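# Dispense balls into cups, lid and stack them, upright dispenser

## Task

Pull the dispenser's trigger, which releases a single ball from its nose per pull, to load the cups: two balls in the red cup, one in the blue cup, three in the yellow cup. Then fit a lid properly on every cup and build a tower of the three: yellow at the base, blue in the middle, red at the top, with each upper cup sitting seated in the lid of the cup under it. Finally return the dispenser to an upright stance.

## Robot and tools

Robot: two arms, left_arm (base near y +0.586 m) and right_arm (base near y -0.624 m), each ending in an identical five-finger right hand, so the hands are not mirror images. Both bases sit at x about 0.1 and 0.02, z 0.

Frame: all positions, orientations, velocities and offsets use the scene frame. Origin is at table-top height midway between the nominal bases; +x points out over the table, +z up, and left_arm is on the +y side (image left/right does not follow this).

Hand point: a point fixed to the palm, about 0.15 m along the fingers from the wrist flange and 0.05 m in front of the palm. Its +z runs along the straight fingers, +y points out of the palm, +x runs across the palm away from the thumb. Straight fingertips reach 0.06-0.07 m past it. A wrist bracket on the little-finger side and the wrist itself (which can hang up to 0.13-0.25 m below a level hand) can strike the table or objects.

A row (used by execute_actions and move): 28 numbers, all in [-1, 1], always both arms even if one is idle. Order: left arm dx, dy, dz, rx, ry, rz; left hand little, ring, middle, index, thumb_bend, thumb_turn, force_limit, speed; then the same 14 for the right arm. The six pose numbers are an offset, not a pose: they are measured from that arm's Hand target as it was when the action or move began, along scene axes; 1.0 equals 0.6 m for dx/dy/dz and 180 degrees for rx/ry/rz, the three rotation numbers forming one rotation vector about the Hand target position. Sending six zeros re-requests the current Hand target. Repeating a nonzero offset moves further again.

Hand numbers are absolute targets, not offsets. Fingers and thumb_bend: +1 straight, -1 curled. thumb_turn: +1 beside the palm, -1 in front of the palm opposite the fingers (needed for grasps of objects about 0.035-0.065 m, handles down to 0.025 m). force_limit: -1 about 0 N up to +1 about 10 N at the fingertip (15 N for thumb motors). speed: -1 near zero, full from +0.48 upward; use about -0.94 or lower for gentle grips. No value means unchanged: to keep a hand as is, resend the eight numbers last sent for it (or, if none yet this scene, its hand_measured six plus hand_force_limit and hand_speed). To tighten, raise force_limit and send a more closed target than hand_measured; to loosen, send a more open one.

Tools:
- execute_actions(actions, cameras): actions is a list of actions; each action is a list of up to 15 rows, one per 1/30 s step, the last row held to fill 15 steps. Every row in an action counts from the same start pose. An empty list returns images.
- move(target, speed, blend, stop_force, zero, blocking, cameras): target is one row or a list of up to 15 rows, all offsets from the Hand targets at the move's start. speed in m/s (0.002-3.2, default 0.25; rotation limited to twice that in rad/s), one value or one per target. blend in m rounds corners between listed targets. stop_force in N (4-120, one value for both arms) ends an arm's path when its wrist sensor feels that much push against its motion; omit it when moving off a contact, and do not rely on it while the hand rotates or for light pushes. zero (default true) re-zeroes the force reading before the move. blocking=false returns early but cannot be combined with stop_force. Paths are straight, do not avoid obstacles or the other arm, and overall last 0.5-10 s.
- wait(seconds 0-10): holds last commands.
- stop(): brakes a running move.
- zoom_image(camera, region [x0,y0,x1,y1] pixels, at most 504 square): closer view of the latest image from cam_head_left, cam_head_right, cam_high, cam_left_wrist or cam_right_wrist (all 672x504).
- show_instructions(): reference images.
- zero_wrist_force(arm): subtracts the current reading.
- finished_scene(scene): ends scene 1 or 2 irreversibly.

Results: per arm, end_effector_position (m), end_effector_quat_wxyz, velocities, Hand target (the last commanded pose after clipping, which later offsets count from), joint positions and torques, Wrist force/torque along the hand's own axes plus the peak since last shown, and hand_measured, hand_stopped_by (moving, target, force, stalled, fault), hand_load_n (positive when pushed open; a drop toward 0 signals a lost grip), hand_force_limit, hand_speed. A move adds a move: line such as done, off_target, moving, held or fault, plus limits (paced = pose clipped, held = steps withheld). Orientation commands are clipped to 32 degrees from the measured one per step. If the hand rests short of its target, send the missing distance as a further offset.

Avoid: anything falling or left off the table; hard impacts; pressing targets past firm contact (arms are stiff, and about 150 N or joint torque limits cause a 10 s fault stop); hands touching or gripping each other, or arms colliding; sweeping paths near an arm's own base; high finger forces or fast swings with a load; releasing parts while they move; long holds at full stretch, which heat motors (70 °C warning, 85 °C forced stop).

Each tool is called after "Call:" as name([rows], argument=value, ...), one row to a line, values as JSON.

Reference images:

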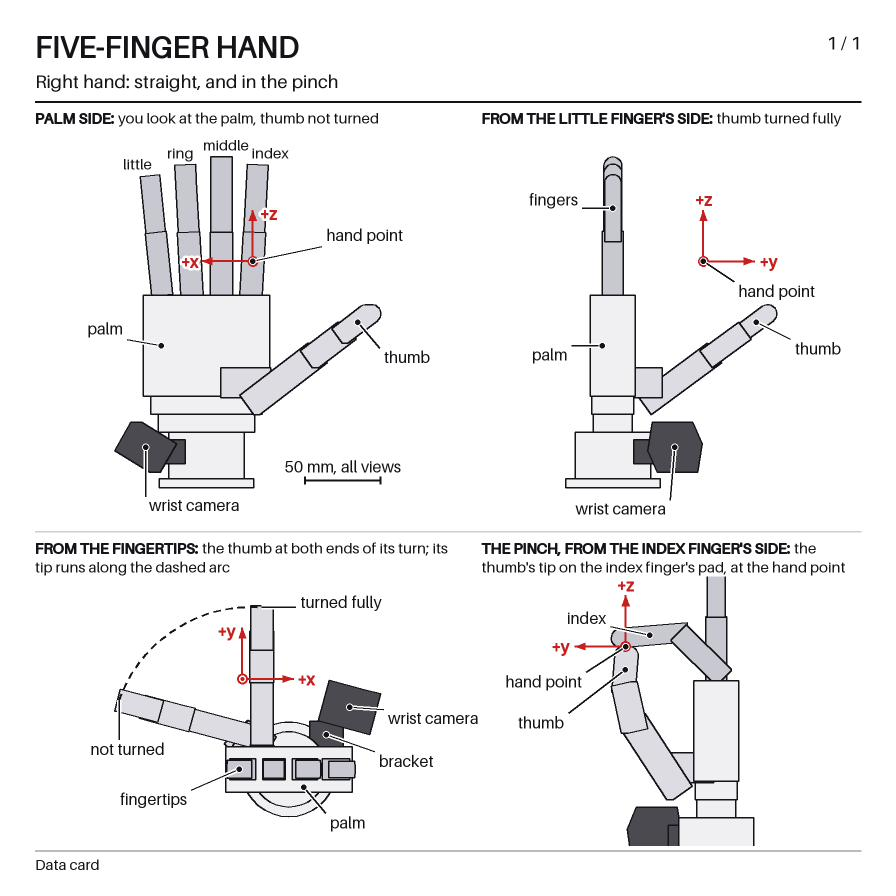

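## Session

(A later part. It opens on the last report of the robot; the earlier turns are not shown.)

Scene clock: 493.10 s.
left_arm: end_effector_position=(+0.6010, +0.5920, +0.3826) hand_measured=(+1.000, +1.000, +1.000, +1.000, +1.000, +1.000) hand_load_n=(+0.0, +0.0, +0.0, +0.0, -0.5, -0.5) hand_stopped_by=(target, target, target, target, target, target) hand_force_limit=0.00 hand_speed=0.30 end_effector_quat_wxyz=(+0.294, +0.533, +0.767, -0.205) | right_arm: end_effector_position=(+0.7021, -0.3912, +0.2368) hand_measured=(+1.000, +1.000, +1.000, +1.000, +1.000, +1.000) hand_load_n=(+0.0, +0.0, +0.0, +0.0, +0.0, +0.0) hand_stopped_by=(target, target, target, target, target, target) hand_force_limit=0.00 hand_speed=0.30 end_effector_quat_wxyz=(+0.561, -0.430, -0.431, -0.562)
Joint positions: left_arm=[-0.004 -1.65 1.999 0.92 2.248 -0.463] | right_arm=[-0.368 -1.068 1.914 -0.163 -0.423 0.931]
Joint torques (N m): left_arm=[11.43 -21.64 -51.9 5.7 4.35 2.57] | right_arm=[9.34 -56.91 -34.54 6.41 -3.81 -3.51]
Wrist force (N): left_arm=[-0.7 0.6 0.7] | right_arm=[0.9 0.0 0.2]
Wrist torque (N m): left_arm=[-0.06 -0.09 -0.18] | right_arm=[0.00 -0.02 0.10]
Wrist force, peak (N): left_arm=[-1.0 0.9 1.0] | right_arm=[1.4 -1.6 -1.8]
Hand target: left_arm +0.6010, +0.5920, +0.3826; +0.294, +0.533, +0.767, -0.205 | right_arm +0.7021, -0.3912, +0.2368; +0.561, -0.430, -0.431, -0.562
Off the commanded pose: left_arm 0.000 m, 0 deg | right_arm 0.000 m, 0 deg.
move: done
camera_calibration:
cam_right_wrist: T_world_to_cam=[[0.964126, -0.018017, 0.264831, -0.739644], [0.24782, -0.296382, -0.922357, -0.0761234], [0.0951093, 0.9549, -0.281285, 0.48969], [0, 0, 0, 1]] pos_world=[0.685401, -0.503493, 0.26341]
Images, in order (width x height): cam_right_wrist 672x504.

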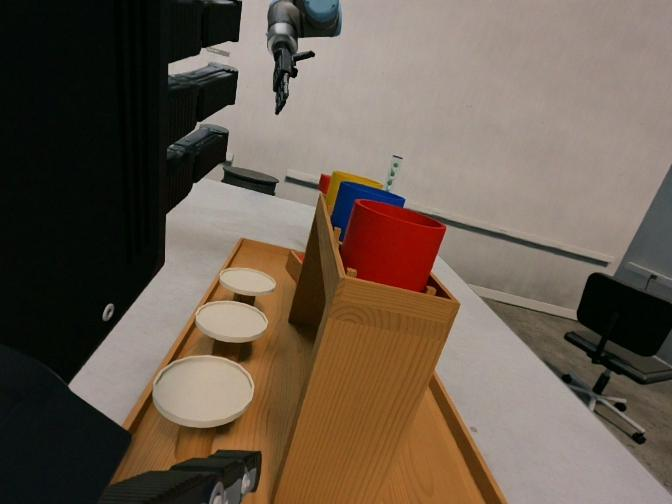

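Call:
move([
  [0, 0, 0, 0, 0, 0, 1, 1, 1, 1, 1, 1, 0, 0.3, -0.337, 0.068, 0.138, 0.2586, 0.3982, 0.0529, 1, 1, 1, 1, 1, -1, 0, 0.3],
  [0, 0, 0, 0, 0, 0, 1, 1, 1, 1, 1, 1, 0, 0.3, -0.347, 0.79, -0.145, 0.5171, 0.7965, 0.1057, 1, 1, 1, 1, 1, -1, 0, 0.3],
], speed=0.5, blend=[0.03, 0], cameras=["cam_right_wrist", "cam_head_left", "cam_high"])

Scene clock: 652.07 s.
left_arm: end_effector_position=(+0.6010, +0.5920, +0.3826) hand_measured=(+1.000, +1.000, +1.000, +1.000, +1.000, +1.000) hand_load_n=(+0.0, +0.0, +0.0, +0.0, +0.0, -0.5) hand_stopped_by=(target, target, target, target, target, target) hand_force_limit=0.00 hand_speed=0.30 end_effector_quat_wxyz=(+0.294, +0.533, +0.767, -0.205) | right_arm: end_effector_position=(+0.4936, -0.2459, +0.2720) hand_measured=(+1.000, +1.000, +1.000, +1.000, +1.000, -1.000) hand_load_n=(+0.0, +0.0, +0.0, -0.5, +0.0, +0.0) hand_stopped_by=(target, target, target, target, target, target) hand_force_limit=0.00 hand_speed=0.30 end_effector_quat_wxyz=(+0.856, -0.364, +0.323, -0.174)
Joint positions: left_arm=[-0.004 -1.65 1.999 0.92 2.248 -0.463] | right_arm=[0.001 -0.842 2.444 0.892 -1.06 0.879]
Joint torques (N m): left_arm=[13.52 -21.66 -51.17 5.58 4.09 2.43] | right_arm=[2.06 -53.53 2.57 1.39 -1.43 -0.58]
Wrist force (N): left_arm=[-1.0 0.6 0.6] | right_arm=[-0.7 0.3 1.5]
Wrist torque (N m): left_arm=[-0.06 -0.05 -0.20] | right_arm=[-0.21 0.24 -0.14]
Wrist force, peak (N): left_arm=[-1.3 0.6 1.0] | right_arm=[4.9 4.5 7.3]
Hand target: left_arm +0.6010, +0.5920, +0.3826; +0.294, +0.533, +0.767, -0.205 | right_arm +0.4936, -0.2459, +0.2720; +0.856, -0.364, +0.323, -0.174 (not the last commanded pose)
Off the commanded pose: left_arm 0.000 m, 0 deg | right_arm 0.351 m, 65 deg.
FORCE FAULT: contact force on the right arm reached its limit, and that arm stopped. The contact can be on any part of that arm, not only on its tool. That arm's remaining commands of this call were not run. That arm is still stopped at the end of this call. That arm stays stopped for about 10 more seconds. Until then a move that you send moves the other arm only, and its call returns only when the move has ended. Once the stop has ended, the next robot result says so. If the stop ends while you think or write, that arm runs what you send next, counted from a new Hand target: where the arm stands when the stop ends. While its stop runs, that arm, its gripper or tool too, takes no new command. Until it ends, the stop uses up actions while you think or wait. An arm that is not stopped still takes commands.
move: fault (right_arm); path passed 1 of 2 targets
camera_calibration:
cam_right_wrist: T_world_to_cam=[[0.283568, 0.538854, -0.793237, 0.215318], [-0.937307, 0.330503, -0.110556, 0.569428], [0.202594, 0.774858, 0.598792, 0.043999], [0, 0, 0, 1]] pos_world=[0.463758, -0.338316, 0.207406]
Images, in order (width x height): cam_head_left 672x504, cam_high 672x504, cam_right_wrist 672x504.

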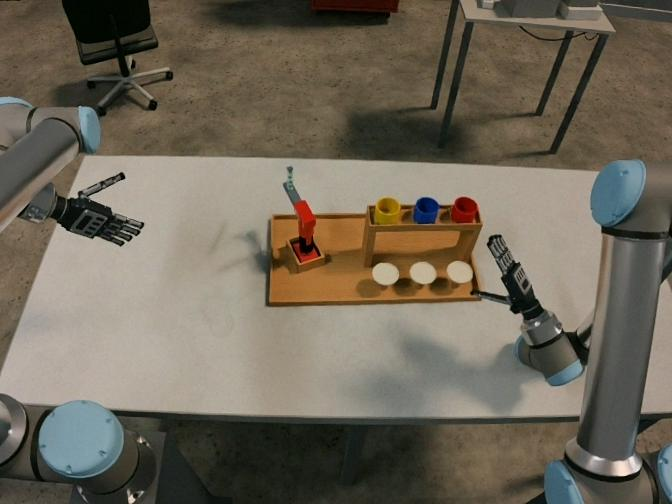

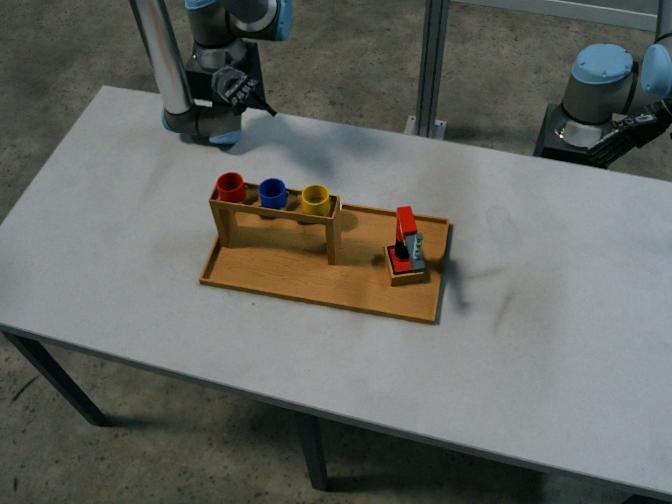

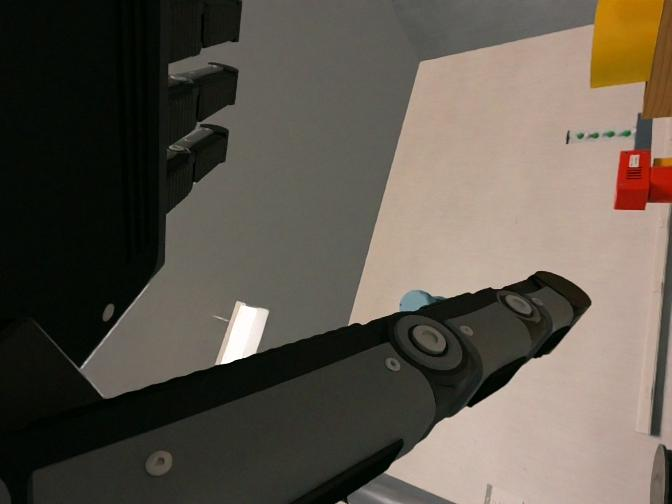

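Call:
wait(seconds=1)

Scene clock: 662.80 s.
left_arm: end_effector_position=(+0.6010, +0.5920, +0.3826) hand_measured=(+1.000, +1.000, +1.000, +1.000, +1.000, +1.000) hand_load_n=(+0.0, +0.0, +0.0, +0.0, +0.0, +0.0) hand_stopped_by=(target, target, target, target, target, target) hand_force_limit=0.00 hand_speed=0.30 end_effector_quat_wxyz=(+0.294, +0.533, +0.767, -0.205) | right_arm: end_effector_position=(+0.4936, -0.2459, +0.2720) hand_measured=(+1.000, +1.000, +1.000, +1.000, +1.000, -1.000) hand_load_n=(+0.0, +0.0, +0.0, +0.0, +0.0, +0.0) hand_stopped_by=(target, target, target, target, target, target) hand_force_limit=0.00 hand_speed=0.30 end_effector_quat_wxyz=(+0.856, -0.364, +0.323, -0.174)
Joint positions: left_arm=[-0.004 -1.65 1.999 0.92 2.248 -0.463] | right_arm=[0.001 -0.842 2.444 0.892 -1.06 0.879]
Joint torques (N m): left_arm=[12.76 -22.27 -51.49 5.8 4.5 2.11] | right_arm=[-3.1 -54.89 2.52 0.91 -0.87 -0.08]
Wrist force (N): left_arm=[-1.1 0.7 0.6] | right_arm=[-0.3 -0.3 1.2]
Wrist torque (N m): left_arm=[-0.03 -0.04 -0.21] | right_arm=[-0.27 0.19 -0.13]
Wrist force, peak (N): left_arm=[-1.3 0.7 0.8] | right_arm=[-0.9 0.0 1.6]
Hand target: left_arm +0.6010, +0.5920, +0.3826; +0.294, +0.533, +0.767, -0.205 | right_arm +0.4936, -0.2459, +0.2720; +0.856, -0.364, +0.323, -0.174 (not the last commanded pose)
Off the commanded pose: left_arm 0.000 m, 0 deg | right_arm 0.351 m, 65 deg.
FORCE FAULT, CONTINUED: the right arm's stop, for the force fault that an earlier result reported, is over. The rest of the stop counts as 20 of the actions that you can send in this scene. During its stop the right arm's controller moved it back a little. That arm's target is now where it stood when the stop ended, not its last command. That arm accepts commands again.
wait: 1.00 s; at rest from the start

Call:
move([
  [0, 0, 0, 0, 0, 0, 1, 1, 1, 1, 1, 1, 0, 0.3, 0, 0, 0.25, 0, 0, 0, 1, 1, 1, 1, 1, -1, 0, 0.3],
  [0, 0, 0, 0, 0, 0, 1, 1, 1, 1, 1, 1, 0, 0.3, 0.177, -0.223, 0.28, -0.3107, -0.5026, -0.0648, 1, 1, 1, 1, 1, -1, 0, 0.3],
], speed=0.4, blend=[0.02, 0])

Scene clock: 693.20 s.
left_arm: end_effector_position=(+0.6010, +0.5920, +0.3826) hand_measured=(+1.000, +1.000, +1.000, +1.000, +1.000, +1.000) hand_load_n=(+0.0, +0.0, +0.0, +0.0, +0.0, +0.0) hand_stopped_by=(target, target, target, target, target, target) hand_force_limit=0.00 hand_speed=0.30 end_effector_quat_wxyz=(+0.294, +0.533, +0.767, -0.205) | right_arm: end_effector_position=(+0.5998, -0.3797, +0.4400) hand_measured=(+1.000, +1.000, +1.000, +1.000, +1.000, -1.000) hand_load_n=(+0.0, +0.0, +0.0, +0.0, +0.0, +0.5) hand_stopped_by=(target, target, target, target, target, target) hand_force_limit=0.00 hand_speed=0.30 end_effector_quat_wxyz=(+0.560, -0.430, -0.431, -0.561)
Joint positions: left_arm=[-0.004 -1.65 1.999 0.92 2.248 -0.463] | right_arm=[-0.415 -1.458 1.994 0.087 -0.459 0.997]
Joint torques (N m): left_arm=[13.23 -24.33 -49.95 5.54 4.35 2.31] | right_arm=[-10.8 -52.38 -42.16 0.9 1.64 2.55]
Wrist force (N): left_arm=[-0.9 0.3 0.8] | right_arm=[-0.2 -0.2 1.3]
Wrist torque (N m): left_arm=[-0.10 -0.06 -0.20] | right_arm=[-0.14 0.19 -0.14]
Wrist force, peak (N): left_arm=[-0.9 0.5 1.3] | right_arm=[-1.9 -1.7 2.5]
Hand target: left_arm +0.6010, +0.5920, +0.3826; +0.294, +0.533, +0.767, -0.205 | right_arm +0.5998, -0.3797, +0.4400; +0.560, -0.430, -0.431, -0.561
Off the commanded pose: left_arm 0.000 m, 0 deg | right_arm 0.000 m, 0 deg.
move: done

Call:
move([
  [0, 0, 0, 0, 0, 0, 1, 1, 1, 1, 1, 1, 0, 0.3, -0.083, 0.05, -0.033, -0.0327, 0.0327, -0.2485, 1, 1, 1, 1, 1, -1, 0, 0.3],
  [0, 0, 0, 0, 0, 0, 1, 1, 1, 1, 1, 1, 0, 0.3, -0.167, 0.383, -0.033, -0.0654, 0.0654, -0.4969, 1, 1, 1, 1, 1, -1, 0, 0.3],
], speed=0.4, blend=[0.03, 0])

Scene clock: 702.97 s.
left_arm: end_effector_position=(+0.6010, +0.5920, +0.3826) hand_measured=(+1.000, +1.000, +1.000, +1.000, +1.000, +1.000) hand_load_n=(+0.0, +0.0, +0.0, +0.0, +0.0, +0.0) hand_stopped_by=(target, target, target, target, target, target) hand_force_limit=0.00 hand_speed=0.30 end_effector_quat_wxyz=(+0.294, +0.533, +0.767, -0.205) | right_arm: end_effector_position=(+0.4996, -0.1499, +0.4202) hand_measured=(+1.000, +1.000, +1.000, +1.000, +1.000, -1.000) hand_load_n=(+0.0, +0.0, +0.0, +0.0, +0.0, +0.5) hand_stopped_by=(target, target, target, target, target, target) hand_force_limit=0.00 hand_speed=0.30 end_effector_quat_wxyz=(+0.001, +0.707, +0.001, +0.707)
Joint positions: left_arm=[-0.004 -1.65 1.999 0.92 2.248 -0.463] | right_arm=[0.852 -1.275 2.142 2.275 -2.455 -1.572]
Joint torques (N m): left_arm=[11.04 -22.87 -50.07 5.72 4.26 2.23] | right_arm=[11.24 -46.3 -38.36 1.01 -2.49 2.76]
Wrist force (N): left_arm=[-1.0 0.5 0.7] | right_arm=[0.0 -0.8 1.7]
Wrist torque (N m): left_arm=[-0.07 -0.04 -0.21] | right_arm=[-0.25 0.12 -0.16]
Wrist force, peak (N): left_arm=[-1.4 0.7 0.6] | right_arm=[0.1 -2.0 2.6]
Hand target: left_arm +0.6010, +0.5920, +0.3826; +0.294, +0.533, +0.767, -0.205 | right_arm +0.4996, -0.1499, +0.4202; +0.001, +0.707, +0.001, +0.707
Off the commanded pose: left_arm 0.000 m, 0 deg | right_arm 0.000 m, 0 deg.
move: done; limits=paced

Call:
move([
  [0, 0, 0, 0, 0, 0, 1, 1, 1, 1, 1, 1, 0, 0.3, 0.083, -0.333, 0.0, 0.0327, -0.0327, 0.2485, 1, 1, 1, 1, 1, -1, 0, 0.3],
  [0, 0, 0, 0, 0, 0, 1, 1, 1, 1, 1, 1, 0, 0.3, 0.167, -0.383, 0.033, 0.0654, -0.0654, 0.4969, 1, 1, 1, 1, 1, -1, 0, 0.3],
  [0, 0, 0, 0, 0, 0, 1, 1, 1, 1, 1, 1, 0, 0.3, 0.167, -0.383, 0.033, 0, 0, 0.5, 1, 1, 1, 1, 1, -1, 0, 0.3],
], speed=0.4, blend=[0.03, 0, 0])

Scene clock: 760.10 s.
left_arm: end_effector_position=(+0.6010, +0.5920, +0.3826) hand_measured=(+1.000, +1.000, +1.000, +1.000, +1.000, +1.000) hand_load_n=(+0.0, +0.0, +0.0, +0.0, +0.0, +0.0) hand_stopped_by=(target, target, target, target, target, target) hand_force_limit=0.00 hand_speed=0.30 end_effector_quat_wxyz=(+0.294, +0.533, +0.767, -0.205) | right_arm: end_effector_position=(+0.5998, -0.3797, +0.4400) hand_measured=(+1.000, +1.000, +1.000, +1.000, +1.000, -1.000) hand_load_n=(+0.0, +0.0, +0.0, +0.0, +0.0, +0.0) hand_stopped_by=(target, target, target, target, target, target) hand_force_limit=0.00 hand_speed=0.30 end_effector_quat_wxyz=(+0.499, -0.500, -0.501, -0.500)
Joint positions: left_arm=[-0.004 -1.65 1.999 0.92 2.248 -0.463] | right_arm=[-0.417 -1.643 2.003 -0.362 -0.384 1.57]
Joint torques (N m): left_arm=[12.24 -24.9 -50.72 5.56 4.23 1.59] | right_arm=[10.09 -41.04 -33.19 -1.49 -3.08 3.27]
Wrist force (N): left_arm=[-1.1 0.4 0.7] | right_arm=[-0.1 0.0 1.1]
Wrist torque (N m): left_arm=[-0.08 -0.03 -0.22] | right_arm=[-0.10 0.18 -0.12]
Wrist force, peak (N): left_arm=[-1.3 0.5 0.9] | right_arm=[-0.1 -2.5 2.1]
Hand target: left_arm +0.6010, +0.5920, +0.3826; +0.294, +0.533, +0.767, -0.205 | right_arm +0.5998, -0.3797, +0.4400; +0.499, -0.500, -0.501, -0.500
Off the commanded pose: left_arm 0.000 m, 0 deg | right_arm 0.000 m, 0 deg.
move: done

Call:
move([
  [0, 0, 0, 0, 0, 0, 1, 1, 1, 1, 1, 1, 0, 0.3, 0, 0.1, 0, 0, 0, -0.25, 1, 1, 1, 1, 1, -1, 0, 0.3],
  [0, 0, 0, 0, 0, 0, 1, 1, 1, 1, 1, 1, 0, 0.3, -0.167, 0.383, 0, 0, 0, -0.5, 1, 1, 1, 1, 1, -1, 0, 0.3],
], speed=0.4, blend=[0.03, 0])

Scene clock: 766.07 s.
left_arm: end_effector_position=(+0.6010, +0.5920, +0.3826) hand_measured=(+1.000, +1.000, +1.000, +1.000, +1.000, +1.000) hand_load_n=(+0.0, +0.0, +0.0, +0.0, +0.0, +0.0) hand_stopped_by=(target, target, target, target, target, target) hand_force_limit=0.00 hand_speed=0.30 end_effector_quat_wxyz=(+0.294, +0.533, +0.767, -0.205) | right_arm: end_effector_position=(+0.4996, -0.1499, +0.4400) hand_measured=(+1.000, +1.000, +1.000, +1.000, +1.000, -1.000) hand_load_n=(+0.0, +0.0, +0.0, +0.0, +0.0, +0.0) hand_stopped_by=(target, target, target, target, target, target) hand_force_limit=0.00 hand_speed=0.30 end_effector_quat_wxyz=(+0.001, +0.707, +0.001, +0.707)
Joint positions: left_arm=[-0.004 -1.65 1.999 0.92 2.248 -0.463] | right_arm=[0.852 -1.547 1.91 -0.362 2.455 1.569]
Joint torques (N m): left_arm=[13.17 -24.12 -49.85 5.21 4.3 2.1] | right_arm=[14.92 -33.75 -48.88 1.6 3.29 2.67]
Wrist force (N): left_arm=[-1.0 0.4 0.9] | right_arm=[-0.1 0.2 1.0]
Wrist torque (N m): left_arm=[-0.09 -0.05 -0.21] | right_arm=[-0.09 0.21 -0.01]
Wrist force, peak (N): left_arm=[-1.1 0.9 0.9] | right_arm=[0.1 -0.4 1.9]
Hand target: left_arm +0.6010, +0.5920, +0.3826; +0.294, +0.533, +0.767, -0.205 | right_arm +0.4996, -0.1499, +0.4400; +0.001, +0.707, +0.001, +0.707
Off the commanded pose: left_arm 0.000 m, 0 deg | right_arm 0.000 m, 0 deg.
move: done

Call:
move([
  [0, 0, 0, 0, 0, 0, 1, 1, 1, 1, 1, 1, 0, 0.3, -0.033, 0.117, -0.067, -0.5, 0, 0, 1, 1, 1, 1, 1, -1, 0, 0.3],
  [0, 0, 0, 0, 0, 0, 1, 1, 1, 1, 1, 1, 0, 0.3, -0.05, 0.217, -0.233, -0.95, 0, 0, 1, 1, 1, 1, 1, -1, 0, 0.3],
  [0, 0, 0, 0, 0, 0, 1, 1, 1, 1, 1, 1, 0, 0.3, -0.009, 0.388, -0.467, -0.978, -0.2079, 0, 1, 1, 1, 1, 1, -1, 0, 0.3],
], speed=0.4, blend=[0.03, 0.03, 0], cameras=["cam_right_wrist", "cam_high", "cam_head_left"])

Scene clock: 791.63 s.
left_arm: end_effector_position=(+0.6010, +0.5920, +0.3826) hand_measured=(+1.000, +1.000, +1.000, +1.000, +1.000, +1.000) hand_load_n=(+0.0, +0.0, +0.0, +0.0, +0.0, +0.0) hand_stopped_by=(target, target, target, target, target, target) hand_force_limit=0.00 hand_speed=0.30 end_effector_quat_wxyz=(+0.294, +0.533, +0.767, -0.205) | right_arm: end_effector_position=(+0.4942, +0.0829, +0.1599) hand_measured=(+1.000, +1.000, +1.000, +1.000, +1.000, -1.000) hand_load_n=(+0.0, +0.0, +0.0, +0.0, +0.0, +0.0) hand_stopped_by=(target, target, target, target, target, target) hand_force_limit=0.00 hand_speed=0.30 end_effector_quat_wxyz=(+0.692, -0.148, +0.691, +0.146)
Joint positions: left_arm=[-0.004 -1.65 1.999 0.92 2.248 -0.463] | right_arm=[0.805 -1.117 2.123 -1.007 1.989 -1.573]
Joint torques (N m): left_arm=[11.32 -23.96 -50 5.31 4.15 1.57] | right_arm=[-13.59 -51.88 -32.14 -4.33 -2.56 -2.98]
Wrist force (N): left_arm=[-0.9 0.5 0.5] | right_arm=[-0.6 -0.7 1.6]
Wrist torque (N m): left_arm=[-0.05 -0.05 -0.20] | right_arm=[-0.32 0.30 0.01]
Wrist force, peak (N): left_arm=[-1.2 0.6 1.1] | right_arm=[0.6 -0.2 2.7]
Hand target: left_arm +0.6010, +0.5920, +0.3826; +0.294, +0.533, +0.767, -0.205 | right_arm +0.4942, +0.0829, +0.1598; +0.692, -0.148, +0.691, +0.147
Off the commanded pose: left_arm 0.000 m, 0 deg | right_arm 0.000 m, 0 deg.
move: done
camera_calibration:
cam_right_wrist: T_world_to_cam=[[-0.345715, 0.901609, -0.259964, 0.144674], [-0.580972, 0.0118871, 0.813837, 0.151404], [0.736853, 0.432388, 0.5197, -0.366742], [0, 0, 0, 1]] pos_world=[0.408213, 0.0263357, 0.104988]
Images, in order (width x height): cam_head_left 672x504, cam_high 672x504, cam_right_wrist 672x504.

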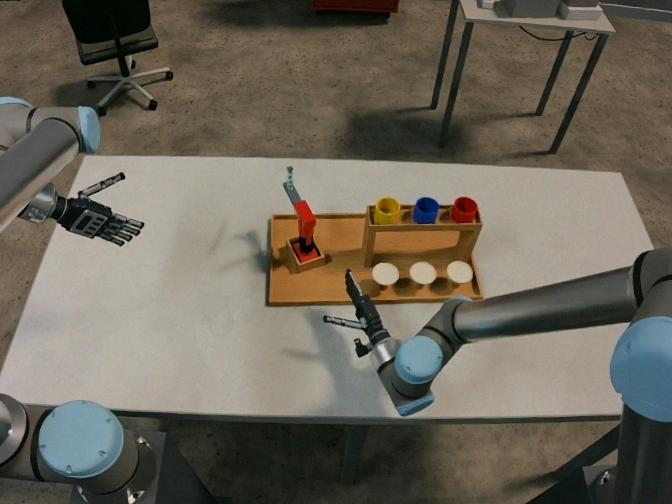

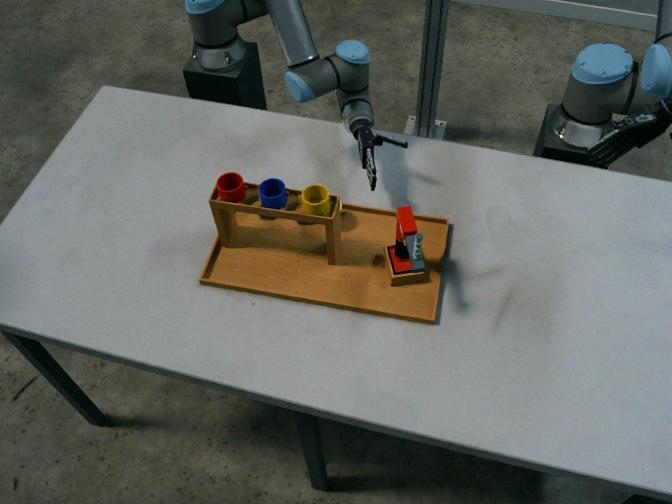

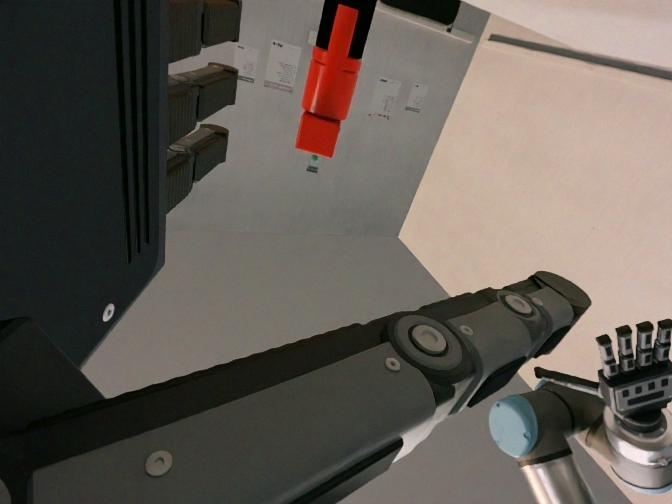

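Call:
zoom_image(camera="cam_right_wrist", region=[240, 0, 440, 190])

Scaled by 2.520 from the camera's 672x504 image, which has a finer 960x720 frame.

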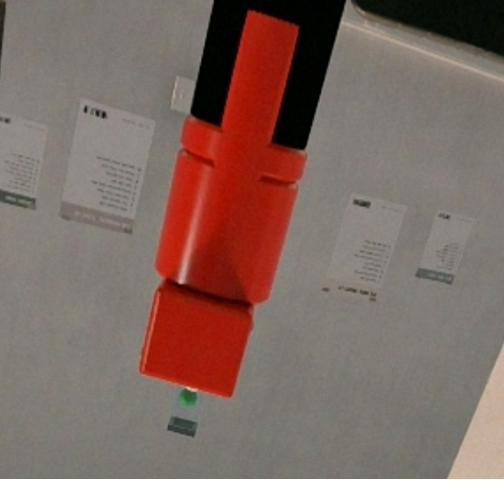

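Call:
move(target=[0, 0, 0, 0, 0, 0, 1, 1, 1, 1, 1, 1, 0, 0.3, 0.1885, 0.0682, -0.0083, 0, 0, 0, 1, 1, 1, 1, 1, -1, 0, 0.3], speed=0.2, cameras=["cam_right_wrist", "cam_left_wrist"])

Call:
zoom_image(camera="cam_right_wrist", region=[230, 0, 460, 220])

Scene clock: 824.40 s.
left_arm: end_effector_position=(+0.6010, +0.5920, +0.3826) hand_measured=(+1.000, +1.000, +1.000, +1.000, +1.000, +1.000) hand_load_n=(+0.0, +0.0, +0.0, +0.0, -0.5, +0.0) hand_stopped_by=(target, target, target, target, target, target) hand_force_limit=0.00 hand_speed=0.30 end_effector_quat_wxyz=(+0.294, +0.533, +0.767, -0.205) | right_arm: end_effector_position=(+0.6072, +0.1238, +0.1548) hand_measured=(+1.000, +1.000, +1.000, +1.000, +1.000, -1.000) hand_load_n=(+0.0, +0.0, +0.0, +0.5, +0.0, +0.0) hand_stopped_by=(target, target, target, target, target, target) hand_force_limit=0.00 hand_speed=0.30 end_effector_quat_wxyz=(+0.692, -0.148, +0.691, +0.146)
Joint positions: left_arm=[-0.004 -1.65 1.999 0.92 2.248 -0.463] | right_arm=[0.721 -1.012 1.938 -0.927 1.905 -1.573]
Joint torques (N m): left_arm=[12.87 -24.82 -50.35 5.46 4.37 1.81] | right_arm=[-13.88 -65.66 -36 -0.09 -2.99 2.56]
Wrist force (N): left_arm=[-1.0 0.7 0.4] | right_arm=[-0.6 -0.2 1.5]
Wrist torque (N m): left_arm=[-0.02 -0.04 -0.20] | right_arm=[-0.27 0.23 0.07]
Wrist force, peak (N): left_arm=[-1.3 0.6 0.6] | right_arm=[-1.1 -0.6 3.4]
Hand target: left_arm +0.6010, +0.5920, +0.3826; +0.294, +0.533, +0.767, -0.205 | right_arm +0.6073, +0.1239, +0.1548; +0.692, -0.148, +0.691, +0.147
Off the commanded pose: left_arm 0.000 m, 0 deg | right_arm 0.000 m, 0 deg.
move: done
camera_calibration:
cam_left_wrist: T_world_to_cam=[[0.857515, 0.488836, -0.160335, -0.743904], [0.281532, -0.185044, 0.94154, -0.417965], [0.43059, -0.852524, -0.296301, 0.474044], [0, 0, 0, 1]] pos_world=[0.55146, 0.690439, 0.414718]
cam_right_wrist: T_world_to_cam=[[-0.345806, 0.901544, -0.260072, 0.145627], [-0.580968, 0.0119286, 0.813839, 0.220631], [0.736813, 0.432524, 0.519643, -0.465076], [0, 0, 0, 1]] pos_world=[0.521213, 0.0672354, 0.0999887]
Images, in order (width x height): cam_left_wrist 672x504, cam_right_wrist 672x504.

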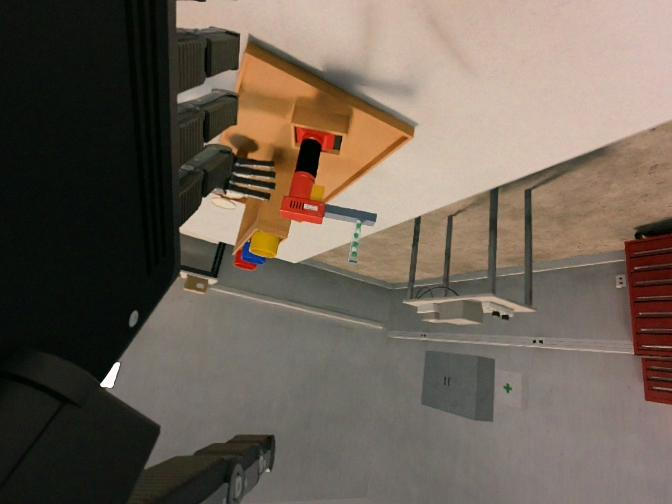

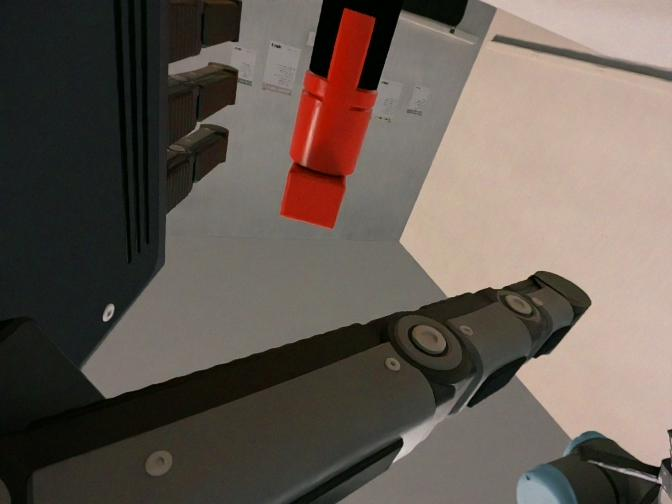

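Scaled by 2.191 from the camera's 672x504 image, which has a finer 960x720 frame.

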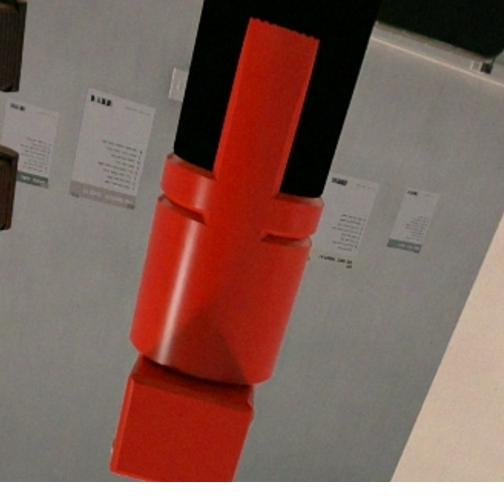

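Call:
move(target=[0, 0, 0, 0, 0, 0, 1, 1, 1, 1, 1, 1, 0, 0.3, 0.1523, 0.0678, 0, 0, 0, 0, 1, 1, 1, 1, 1, -1, 0, 0.3], speed=0.12, cameras=["cam_right_wrist", "cam_left_wrist"])

Call:
zoom_image(camera="cam_left_wrist", region=[220, 70, 400, 290])

Scene clock: 850.97 s.
left_arm: end_effector_position=(+0.6010, +0.5920, +0.3826) hand_measured=(+1.000, +1.000, +1.000, +1.000, +1.000, +1.000) hand_load_n=(+0.0, +0.0, +0.0, +0.0, +0.0, +0.0) hand_stopped_by=(target, target, target, target, target, target) hand_force_limit=0.00 hand_speed=0.30 end_effector_quat_wxyz=(+0.294, +0.533, +0.767, -0.205) | right_arm: end_effector_position=(+0.6986, +0.1645, +0.1548) hand_measured=(+1.000, +1.000, +1.000, +1.000, +1.000, -1.000) hand_load_n=(+0.0, +0.0, +0.0, +0.0, +0.0, +0.0) hand_stopped_by=(target, target, target, target, target, target) hand_force_limit=0.00 hand_speed=0.30 end_effector_quat_wxyz=(+0.692, -0.148, +0.691, +0.147)
Joint positions: left_arm=[-0.004 -1.65 1.999 0.92 2.248 -0.463] | right_arm=[0.678 -0.917 1.752 -0.836 1.862 -1.573]
Joint torques (N m): left_arm=[13.69 -26.07 -48.93 5.42 4.34 1.93] | right_arm=[-11.8 -75.06 -37.83 0.76 -2.9 0.85]
Wrist force (N): left_arm=[-1.2 0.2 0.6] | right_arm=[-1.1 -0.8 2.1]
Wrist torque (N m): left_arm=[-0.10 -0.01 -0.23] | right_arm=[-0.44 0.24 -0.05]
Wrist force, peak (N): left_arm=[-1.2 0.6 0.7] | right_arm=[-1.3 -1.1 2.9]
Hand target: left_arm +0.6010, +0.5920, +0.3826; +0.294, +0.533, +0.767, -0.205 | right_arm +0.6987, +0.1645, +0.1548; +0.692, -0.148, +0.691, +0.147
Off the commanded pose: left_arm 0.000 m, 0 deg | right_arm 0.000 m, 0 deg.
move: done
camera_calibration:
cam_left_wrist: T_world_to_cam=[[0.857515, 0.488836, -0.160335, -0.743904], [0.281532, -0.185044, 0.94154, -0.417965], [0.43059, -0.852524, -0.296301, 0.474044], [0, 0, 0, 1]] pos_world=[0.55146, 0.690439, 0.414718]
cam_right_wrist: T_world_to_cam=[[-0.345761, 0.90157, -0.26004, 0.140507], [-0.580986, 0.0119184, 0.813827, 0.273259], [0.736821, 0.432469, 0.519678, -0.550027], [0, 0, 0, 1]] pos_world=[0.612613, 0.107936, 0.0999885]
Images, in order (width x height): cam_left_wrist 672x504, cam_right_wrist 672x504.

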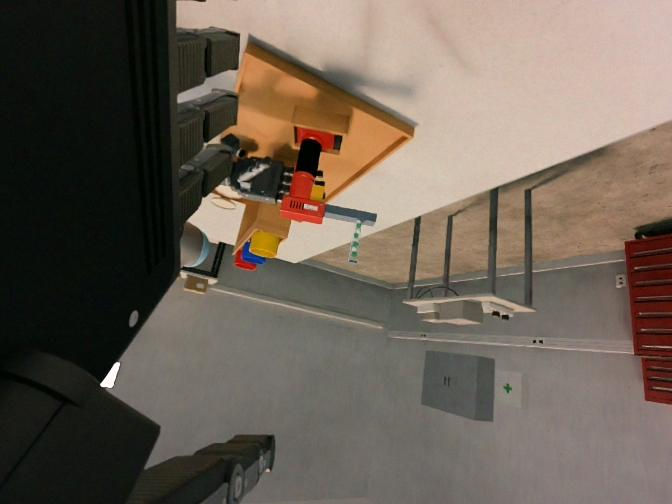

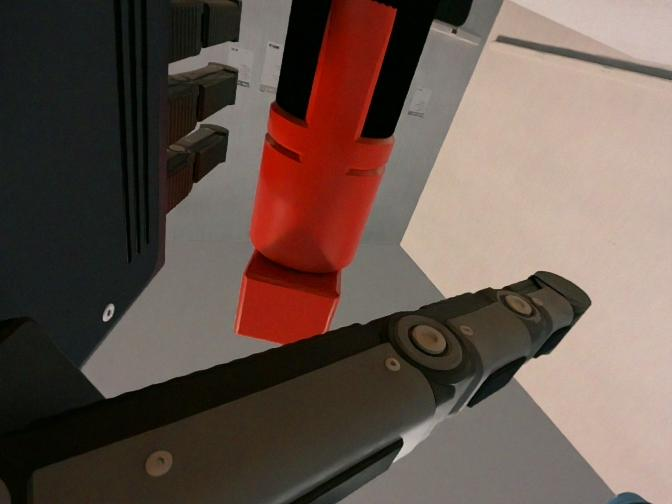

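Scaled by 2.291 from the camera's 672x504 image, which has a finer 960x720 frame.

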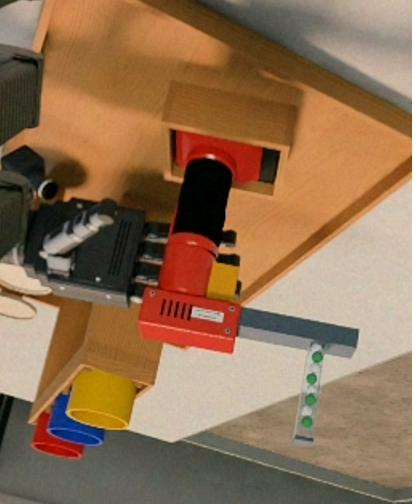

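Call:
move(target=[0.113, -0.367, -0.258, 0, 0, 0, 1, 1, 1, 1, 1, 1, 0, 0.3, 0, 0, 0, 0, 0, 0, 1, 1, 1, 1, 1, -1, 0, 0.3], speed=0.3, cameras=["cam_left_wrist"])

Call:
zoom_image(camera="cam_left_wrist", region=[240, 120, 480, 340])

Scene clock: 868.03 s.
left_arm: end_effector_position=(+0.6687, +0.3719, +0.2278) hand_measured=(+1.000, +1.000, +1.000, +1.000, +1.000, +1.000) hand_load_n=(+0.0, +0.0, +0.0, +0.0, +0.0, +0.0) hand_stopped_by=(target, target, target, target, target, target) hand_force_limit=0.00 hand_speed=0.30 end_effector_quat_wxyz=(+0.294, +0.533, +0.767, -0.205) | right_arm: end_effector_position=(+0.6987, +0.1645, +0.1548) hand_measured=(+1.000, +1.000, +1.000, +1.000, +1.000, -1.000) hand_load_n=(+0.0, +0.0, +0.0, -0.5, +0.0, +0.0) hand_stopped_by=(target, target, target, target, target, target) hand_force_limit=0.00 hand_speed=0.30 end_effector_quat_wxyz=(+0.692, -0.148, +0.691, +0.147)
Joint positions: left_arm=[-0.51 -1.515 2.108 0.38 2.022 -1.003] | right_arm=[0.678 -0.917 1.752 -0.836 1.862 -1.573]
Joint torques (N m): left_arm=[-15.3 -28.9 -48.36 -0.41 -2.04 -1.81] | right_arm=[-15.74 -73.88 -38.95 0.41 -3.2 2.86]
Wrist force (N): left_arm=[-0.7 0.8 0.9] | right_arm=[-1.4 -0.7 2.1]
Wrist torque (N m): left_arm=[-0.04 -0.10 0.11] | right_arm=[-0.42 0.28 -0.07]
Wrist force, peak (N): left_arm=[-1.4 0.7 2.3] | right_arm=[-1.2 -1.1 2.5]
Hand target: left_arm +0.6688, +0.3718, +0.2278; +0.294, +0.533, +0.767, -0.205 | right_arm +0.6987, +0.1645, +0.1548; +0.692, -0.148, +0.691, +0.147
Off the commanded pose: left_arm 0.000 m, 0 deg | right_arm 0.000 m, 0 deg.
move: done
camera_calibration:
cam_left_wrist: T_world_to_cam=[[0.857491, 0.488851, -0.160416, -0.719241], [0.281606, -0.185002, 0.941527, -0.332093], [0.430589, -0.852525, -0.296301, 0.211343], [0, 0, 0, 1]] pos_world=[0.61926, 0.470339, 0.259918]
Images, in order (width x height): cam_left_wrist 672x504.

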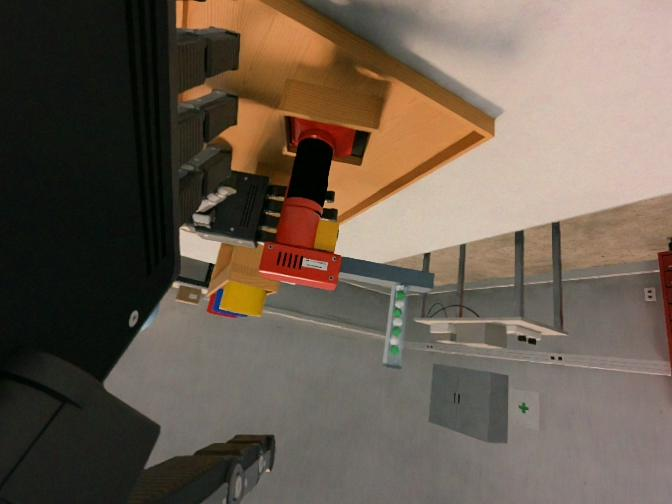

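Scaled by 2.100 from the camera's 672x504 image, which has a finer 960x720 frame.

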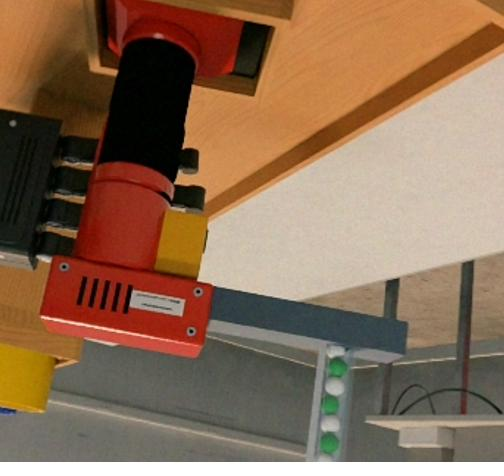

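Call:
move(target=[0, 0, 0, 0, 0, 0, 1, 1, 1, 1, 1, 1, 0, 0.3, 0.0688, 0.038, 0.0033, 0, 0, 0, 1, 1, 1, 1, 1, -1, 0, 0.3], speed=0.06, stop_force=8, cameras=["cam_left_wrist", "cam_right_wrist"])

Call:
zoom_image(camera="cam_left_wrist", region=[240, 120, 480, 340])

Scene clock: 887.07 s.
left_arm: end_effector_position=(+0.6688, +0.3718, +0.2278) hand_measured=(+1.000, +1.000, +1.000, +1.000, +1.000, +1.000) hand_load_n=(+0.0, +0.0, +0.0, +0.0, +0.0, +0.0) hand_stopped_by=(target, target, target, target, target, target) hand_force_limit=0.00 hand_speed=0.30 end_effector_quat_wxyz=(+0.294, +0.533, +0.767, -0.205) | right_arm: end_effector_position=(+0.7400, +0.1873, +0.1568) hand_measured=(+1.000, +1.000, +1.000, +1.000, +1.000, -1.000) hand_load_n=(+0.0, +0.0, +0.0, +0.0, +0.0, -0.5) hand_stopped_by=(target, target, target, target, target, target) hand_force_limit=0.00 hand_speed=0.30 end_effector_quat_wxyz=(+0.692, -0.148, +0.691, +0.147)
Joint positions: left_arm=[-0.511 -1.515 2.108 0.38 2.022 -1.003] | right_arm=[0.666 -0.869 1.653 -0.784 1.85 -1.573]
Joint torques (N m): left_arm=[-17.08 -29.48 -48.01 -0.16 -2.37 -1.65] | right_arm=[-11.64 -81.05 -39.77 0.44 -2.85 1.98]
Wrist force (N): left_arm=[-1.0 0.4 0.9] | right_arm=[-1.7 -0.8 2.2]
Wrist torque (N m): left_arm=[-0.10 -0.04 0.08] | right_arm=[-0.44 0.39 -0.09]
Wrist force, peak (N): left_arm=[-1.3 0.8 0.7] | right_arm=[-1.4 -1.1 2.6]
Hand target: left_arm +0.6688, +0.3718, +0.2278; +0.294, +0.533, +0.767, -0.205 | right_arm +0.7400, +0.1873, +0.1568; +0.692, -0.148, +0.691, +0.147
Off the commanded pose: left_arm 0.000 m, 0 deg | right_arm 0.000 m, 0 deg.
move: done
camera_calibration:
cam_left_wrist: T_world_to_cam=[[0.857478, 0.48891, -0.16031, -0.719239], [0.281521, -0.18502, 0.941548, -0.332056], [0.430672, -0.852487, -0.296289, 0.211186], [0, 0, 0, 1]] pos_world=[0.61926, 0.470239, 0.259918]
cam_right_wrist: T_world_to_cam=[[-0.345782, 0.901571, -0.260011, 0.13477], [-0.580973, 0.0118865, 0.813836, 0.295489], [0.736821, 0.432469, 0.519678, -0.591379], [0, 0, 0, 1]] pos_world=[0.654013, 0.130736, 0.101888]
Images, in order (width x height): cam_left_wrist 672x504, cam_right_wrist 672x504.

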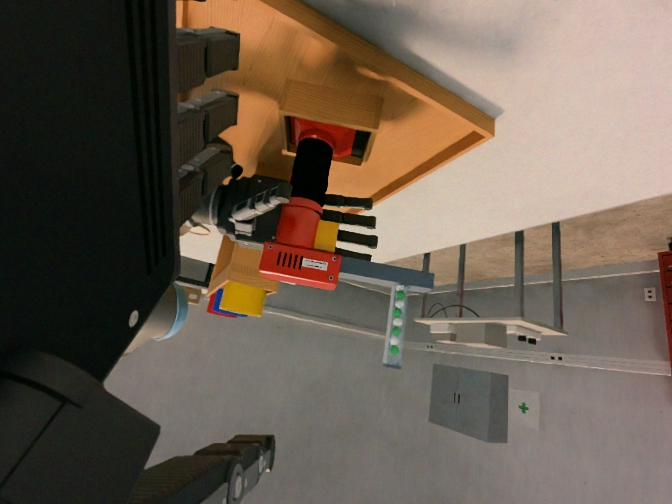

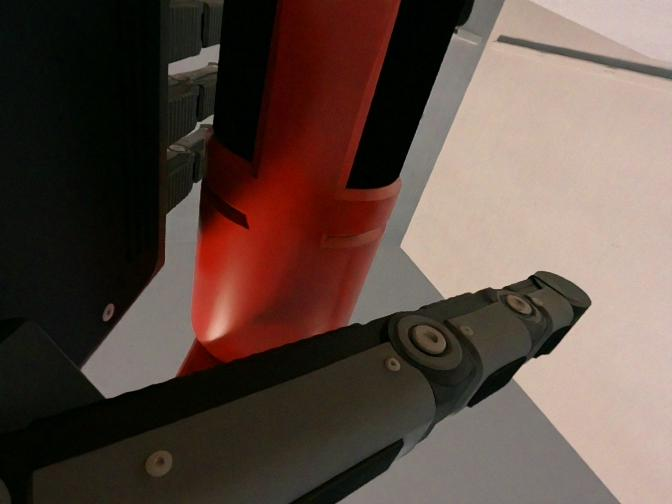

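Scaled by 2.100 from the camera's 672x504 image, which has a finer 960x720 frame.

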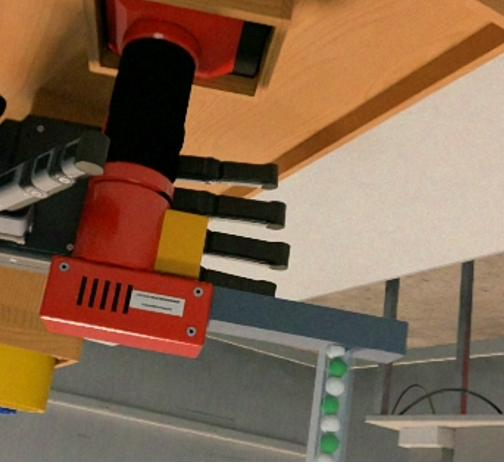

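Call:
move(target=[0, 0, 0, 0, 0, 0, 1, 1, 1, 1, 1, 1, 0, 0.3, 0, 0, -0.0033, 0, 0, 0, 1, 1, 1, 1, 1, -1, 0, 0.3], speed=0.06)

Call:
move(target=[0, 0, 0, 0, 0, 0, 1, 1, 1, 1, 1, 1, 0, 0.3, 0, 0, 0, 0, 0, 0, -0.7, -0.7, 1, 1, 1, -1, -0.4, -0.5], speed=0.06, cameras=["cam_left_wrist"])

Call:
zoom_image(camera="cam_left_wrist", region=[240, 120, 480, 340])

Scene clock: 901.43 s.
left_arm: end_effector_position=(+0.6688, +0.3718, +0.2278) hand_measured=(+1.000, +1.000, +1.000, +1.000, +1.000, +1.000) hand_load_n=(+0.0, +0.0, +0.0, +0.0, +0.0, +0.0) hand_stopped_by=(target, target, target, target, target, target) hand_force_limit=0.00 hand_speed=0.30 end_effector_quat_wxyz=(+0.294, +0.533, +0.767, -0.205) | right_arm: end_effector_position=(+0.7400, +0.1874, +0.1549) hand_measured=(+1.000, +1.000, +1.000, +1.000, +1.000, -1.000) hand_load_n=(+0.0, +0.0, +0.0, +0.0, +0.0, +0.0) hand_stopped_by=(target, target, target, target, target, target) hand_force_limit=0.00 hand_speed=0.30 end_effector_quat_wxyz=(+0.692, -0.148, +0.691, +0.147)
Joint positions: left_arm=[-0.511 -1.515 2.108 0.38 2.022 -1.003] | right_arm=[0.666 -0.867 1.653 -0.787 1.85 -1.573]
Joint torques (N m): left_arm=[-17.31 -30.17 -45.69 -0.42 -1.75 -1.92] | right_arm=[-16.79 -79.97 -25.35 -4.41 -3.44 2.55]
Wrist force (N): left_arm=[-1.0 0.5 1.0] | right_arm=[-1.5 -0.7 2.2]
Wrist torque (N m): left_arm=[-0.10 -0.05 0.08] | right_arm=[-0.43 0.36 -0.08]
Wrist force, peak (N): left_arm=[-1.2 0.8 0.8] | right_arm=[-1.5 -1.1 2.4]
Hand target: left_arm +0.6688, +0.3718, +0.2278; +0.294, +0.533, +0.767, -0.205 | right_arm +0.7400, +0.1873, +0.1548; +0.692, -0.148, +0.691, +0.147
Off the commanded pose: left_arm 0.000 m, 0 deg | right_arm 0.000 m, 0 deg.
move: done

Scene clock: 902.67 s.
left_arm: end_effector_position=(+0.6688, +0.3718, +0.2278) hand_measured=(+1.000, +1.000, +1.000, +1.000, +1.000, +1.000) hand_load_n=(+0.0, +0.0, +0.0, +0.0, +0.0, +0.0) hand_stopped_by=(target, target, target, target, target, target) hand_force_limit=0.00 hand_speed=0.30 end_effector_quat_wxyz=(+0.294, +0.533, +0.767, -0.205) | right_arm: end_effector_position=(+0.7400, +0.1873, +0.1548) hand_measured=(-0.330, -0.330, +1.000, +1.000, +1.000, -1.000) hand_load_n=(+2.5, +0.0, +0.0, +0.0, +0.0, -0.5) hand_stopped_by=(force, force, target, target, target, target) hand_force_limit=-0.40 hand_speed=-0.50 end_effector_quat_wxyz=(+0.692, -0.148, +0.691, +0.147)
Joint positions: left_arm=[-0.511 -1.515 2.108 0.38 2.022 -1.003] | right_arm=[0.666 -0.867 1.653 -0.787 1.85 -1.573]
Joint torques (N m): left_arm=[-16.55 -31.28 -45.56 -0.17 -2.09 -1.6] | right_arm=[-6.74 -83.44 -28.49 1 -0.88 1.9]
Wrist force (N): left_arm=[-0.7 0.8 1.0] | right_arm=[-1.1 0.0 4.9]
Wrist torque (N m): left_arm=[-0.05 -0.11 0.11] | right_arm=[-0.41 0.14 -0.06]
Wrist force, peak (N): left_arm=[-1.0 0.8 0.9] | right_arm=[-7.9 -0.7 13.8]
Hand target: left_arm +0.6688, +0.3718, +0.2278; +0.294, +0.533, +0.767, -0.205 | right_arm +0.7400, +0.1873, +0.1548; +0.692, -0.148, +0.691, +0.147
Off the commanded pose: left_arm 0.000 m, 0 deg | right_arm 0.000 m, 0 deg.
move: done
camera_calibration:
cam_left_wrist: T_world_to_cam=[[0.857478, 0.48891, -0.16031, -0.719239], [0.281521, -0.18502, 0.941548, -0.332056], [0.430672, -0.852487, -0.296289, 0.211186], [0, 0, 0, 1]] pos_world=[0.61926, 0.470239, 0.259918]
Images, in order (width x height): cam_left_wrist 672x504.

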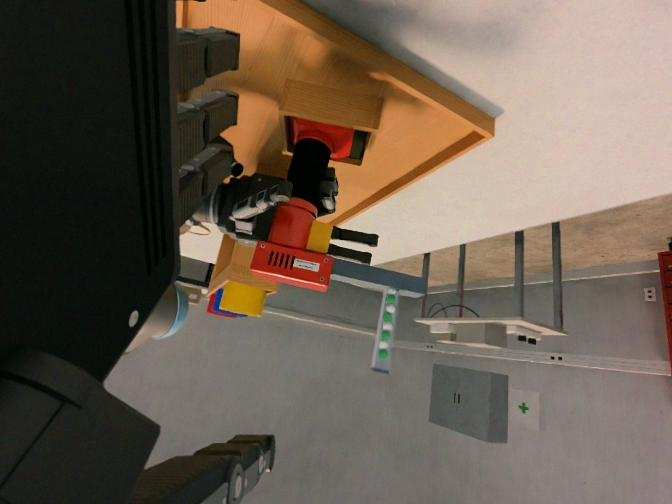

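Scaled by 2.100 from the camera's 672x504 image, which has a finer 960x720 frame.

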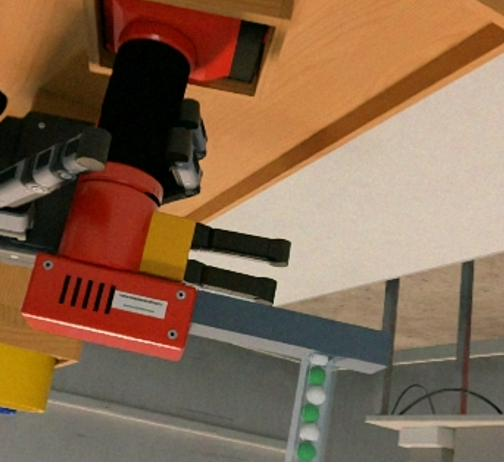

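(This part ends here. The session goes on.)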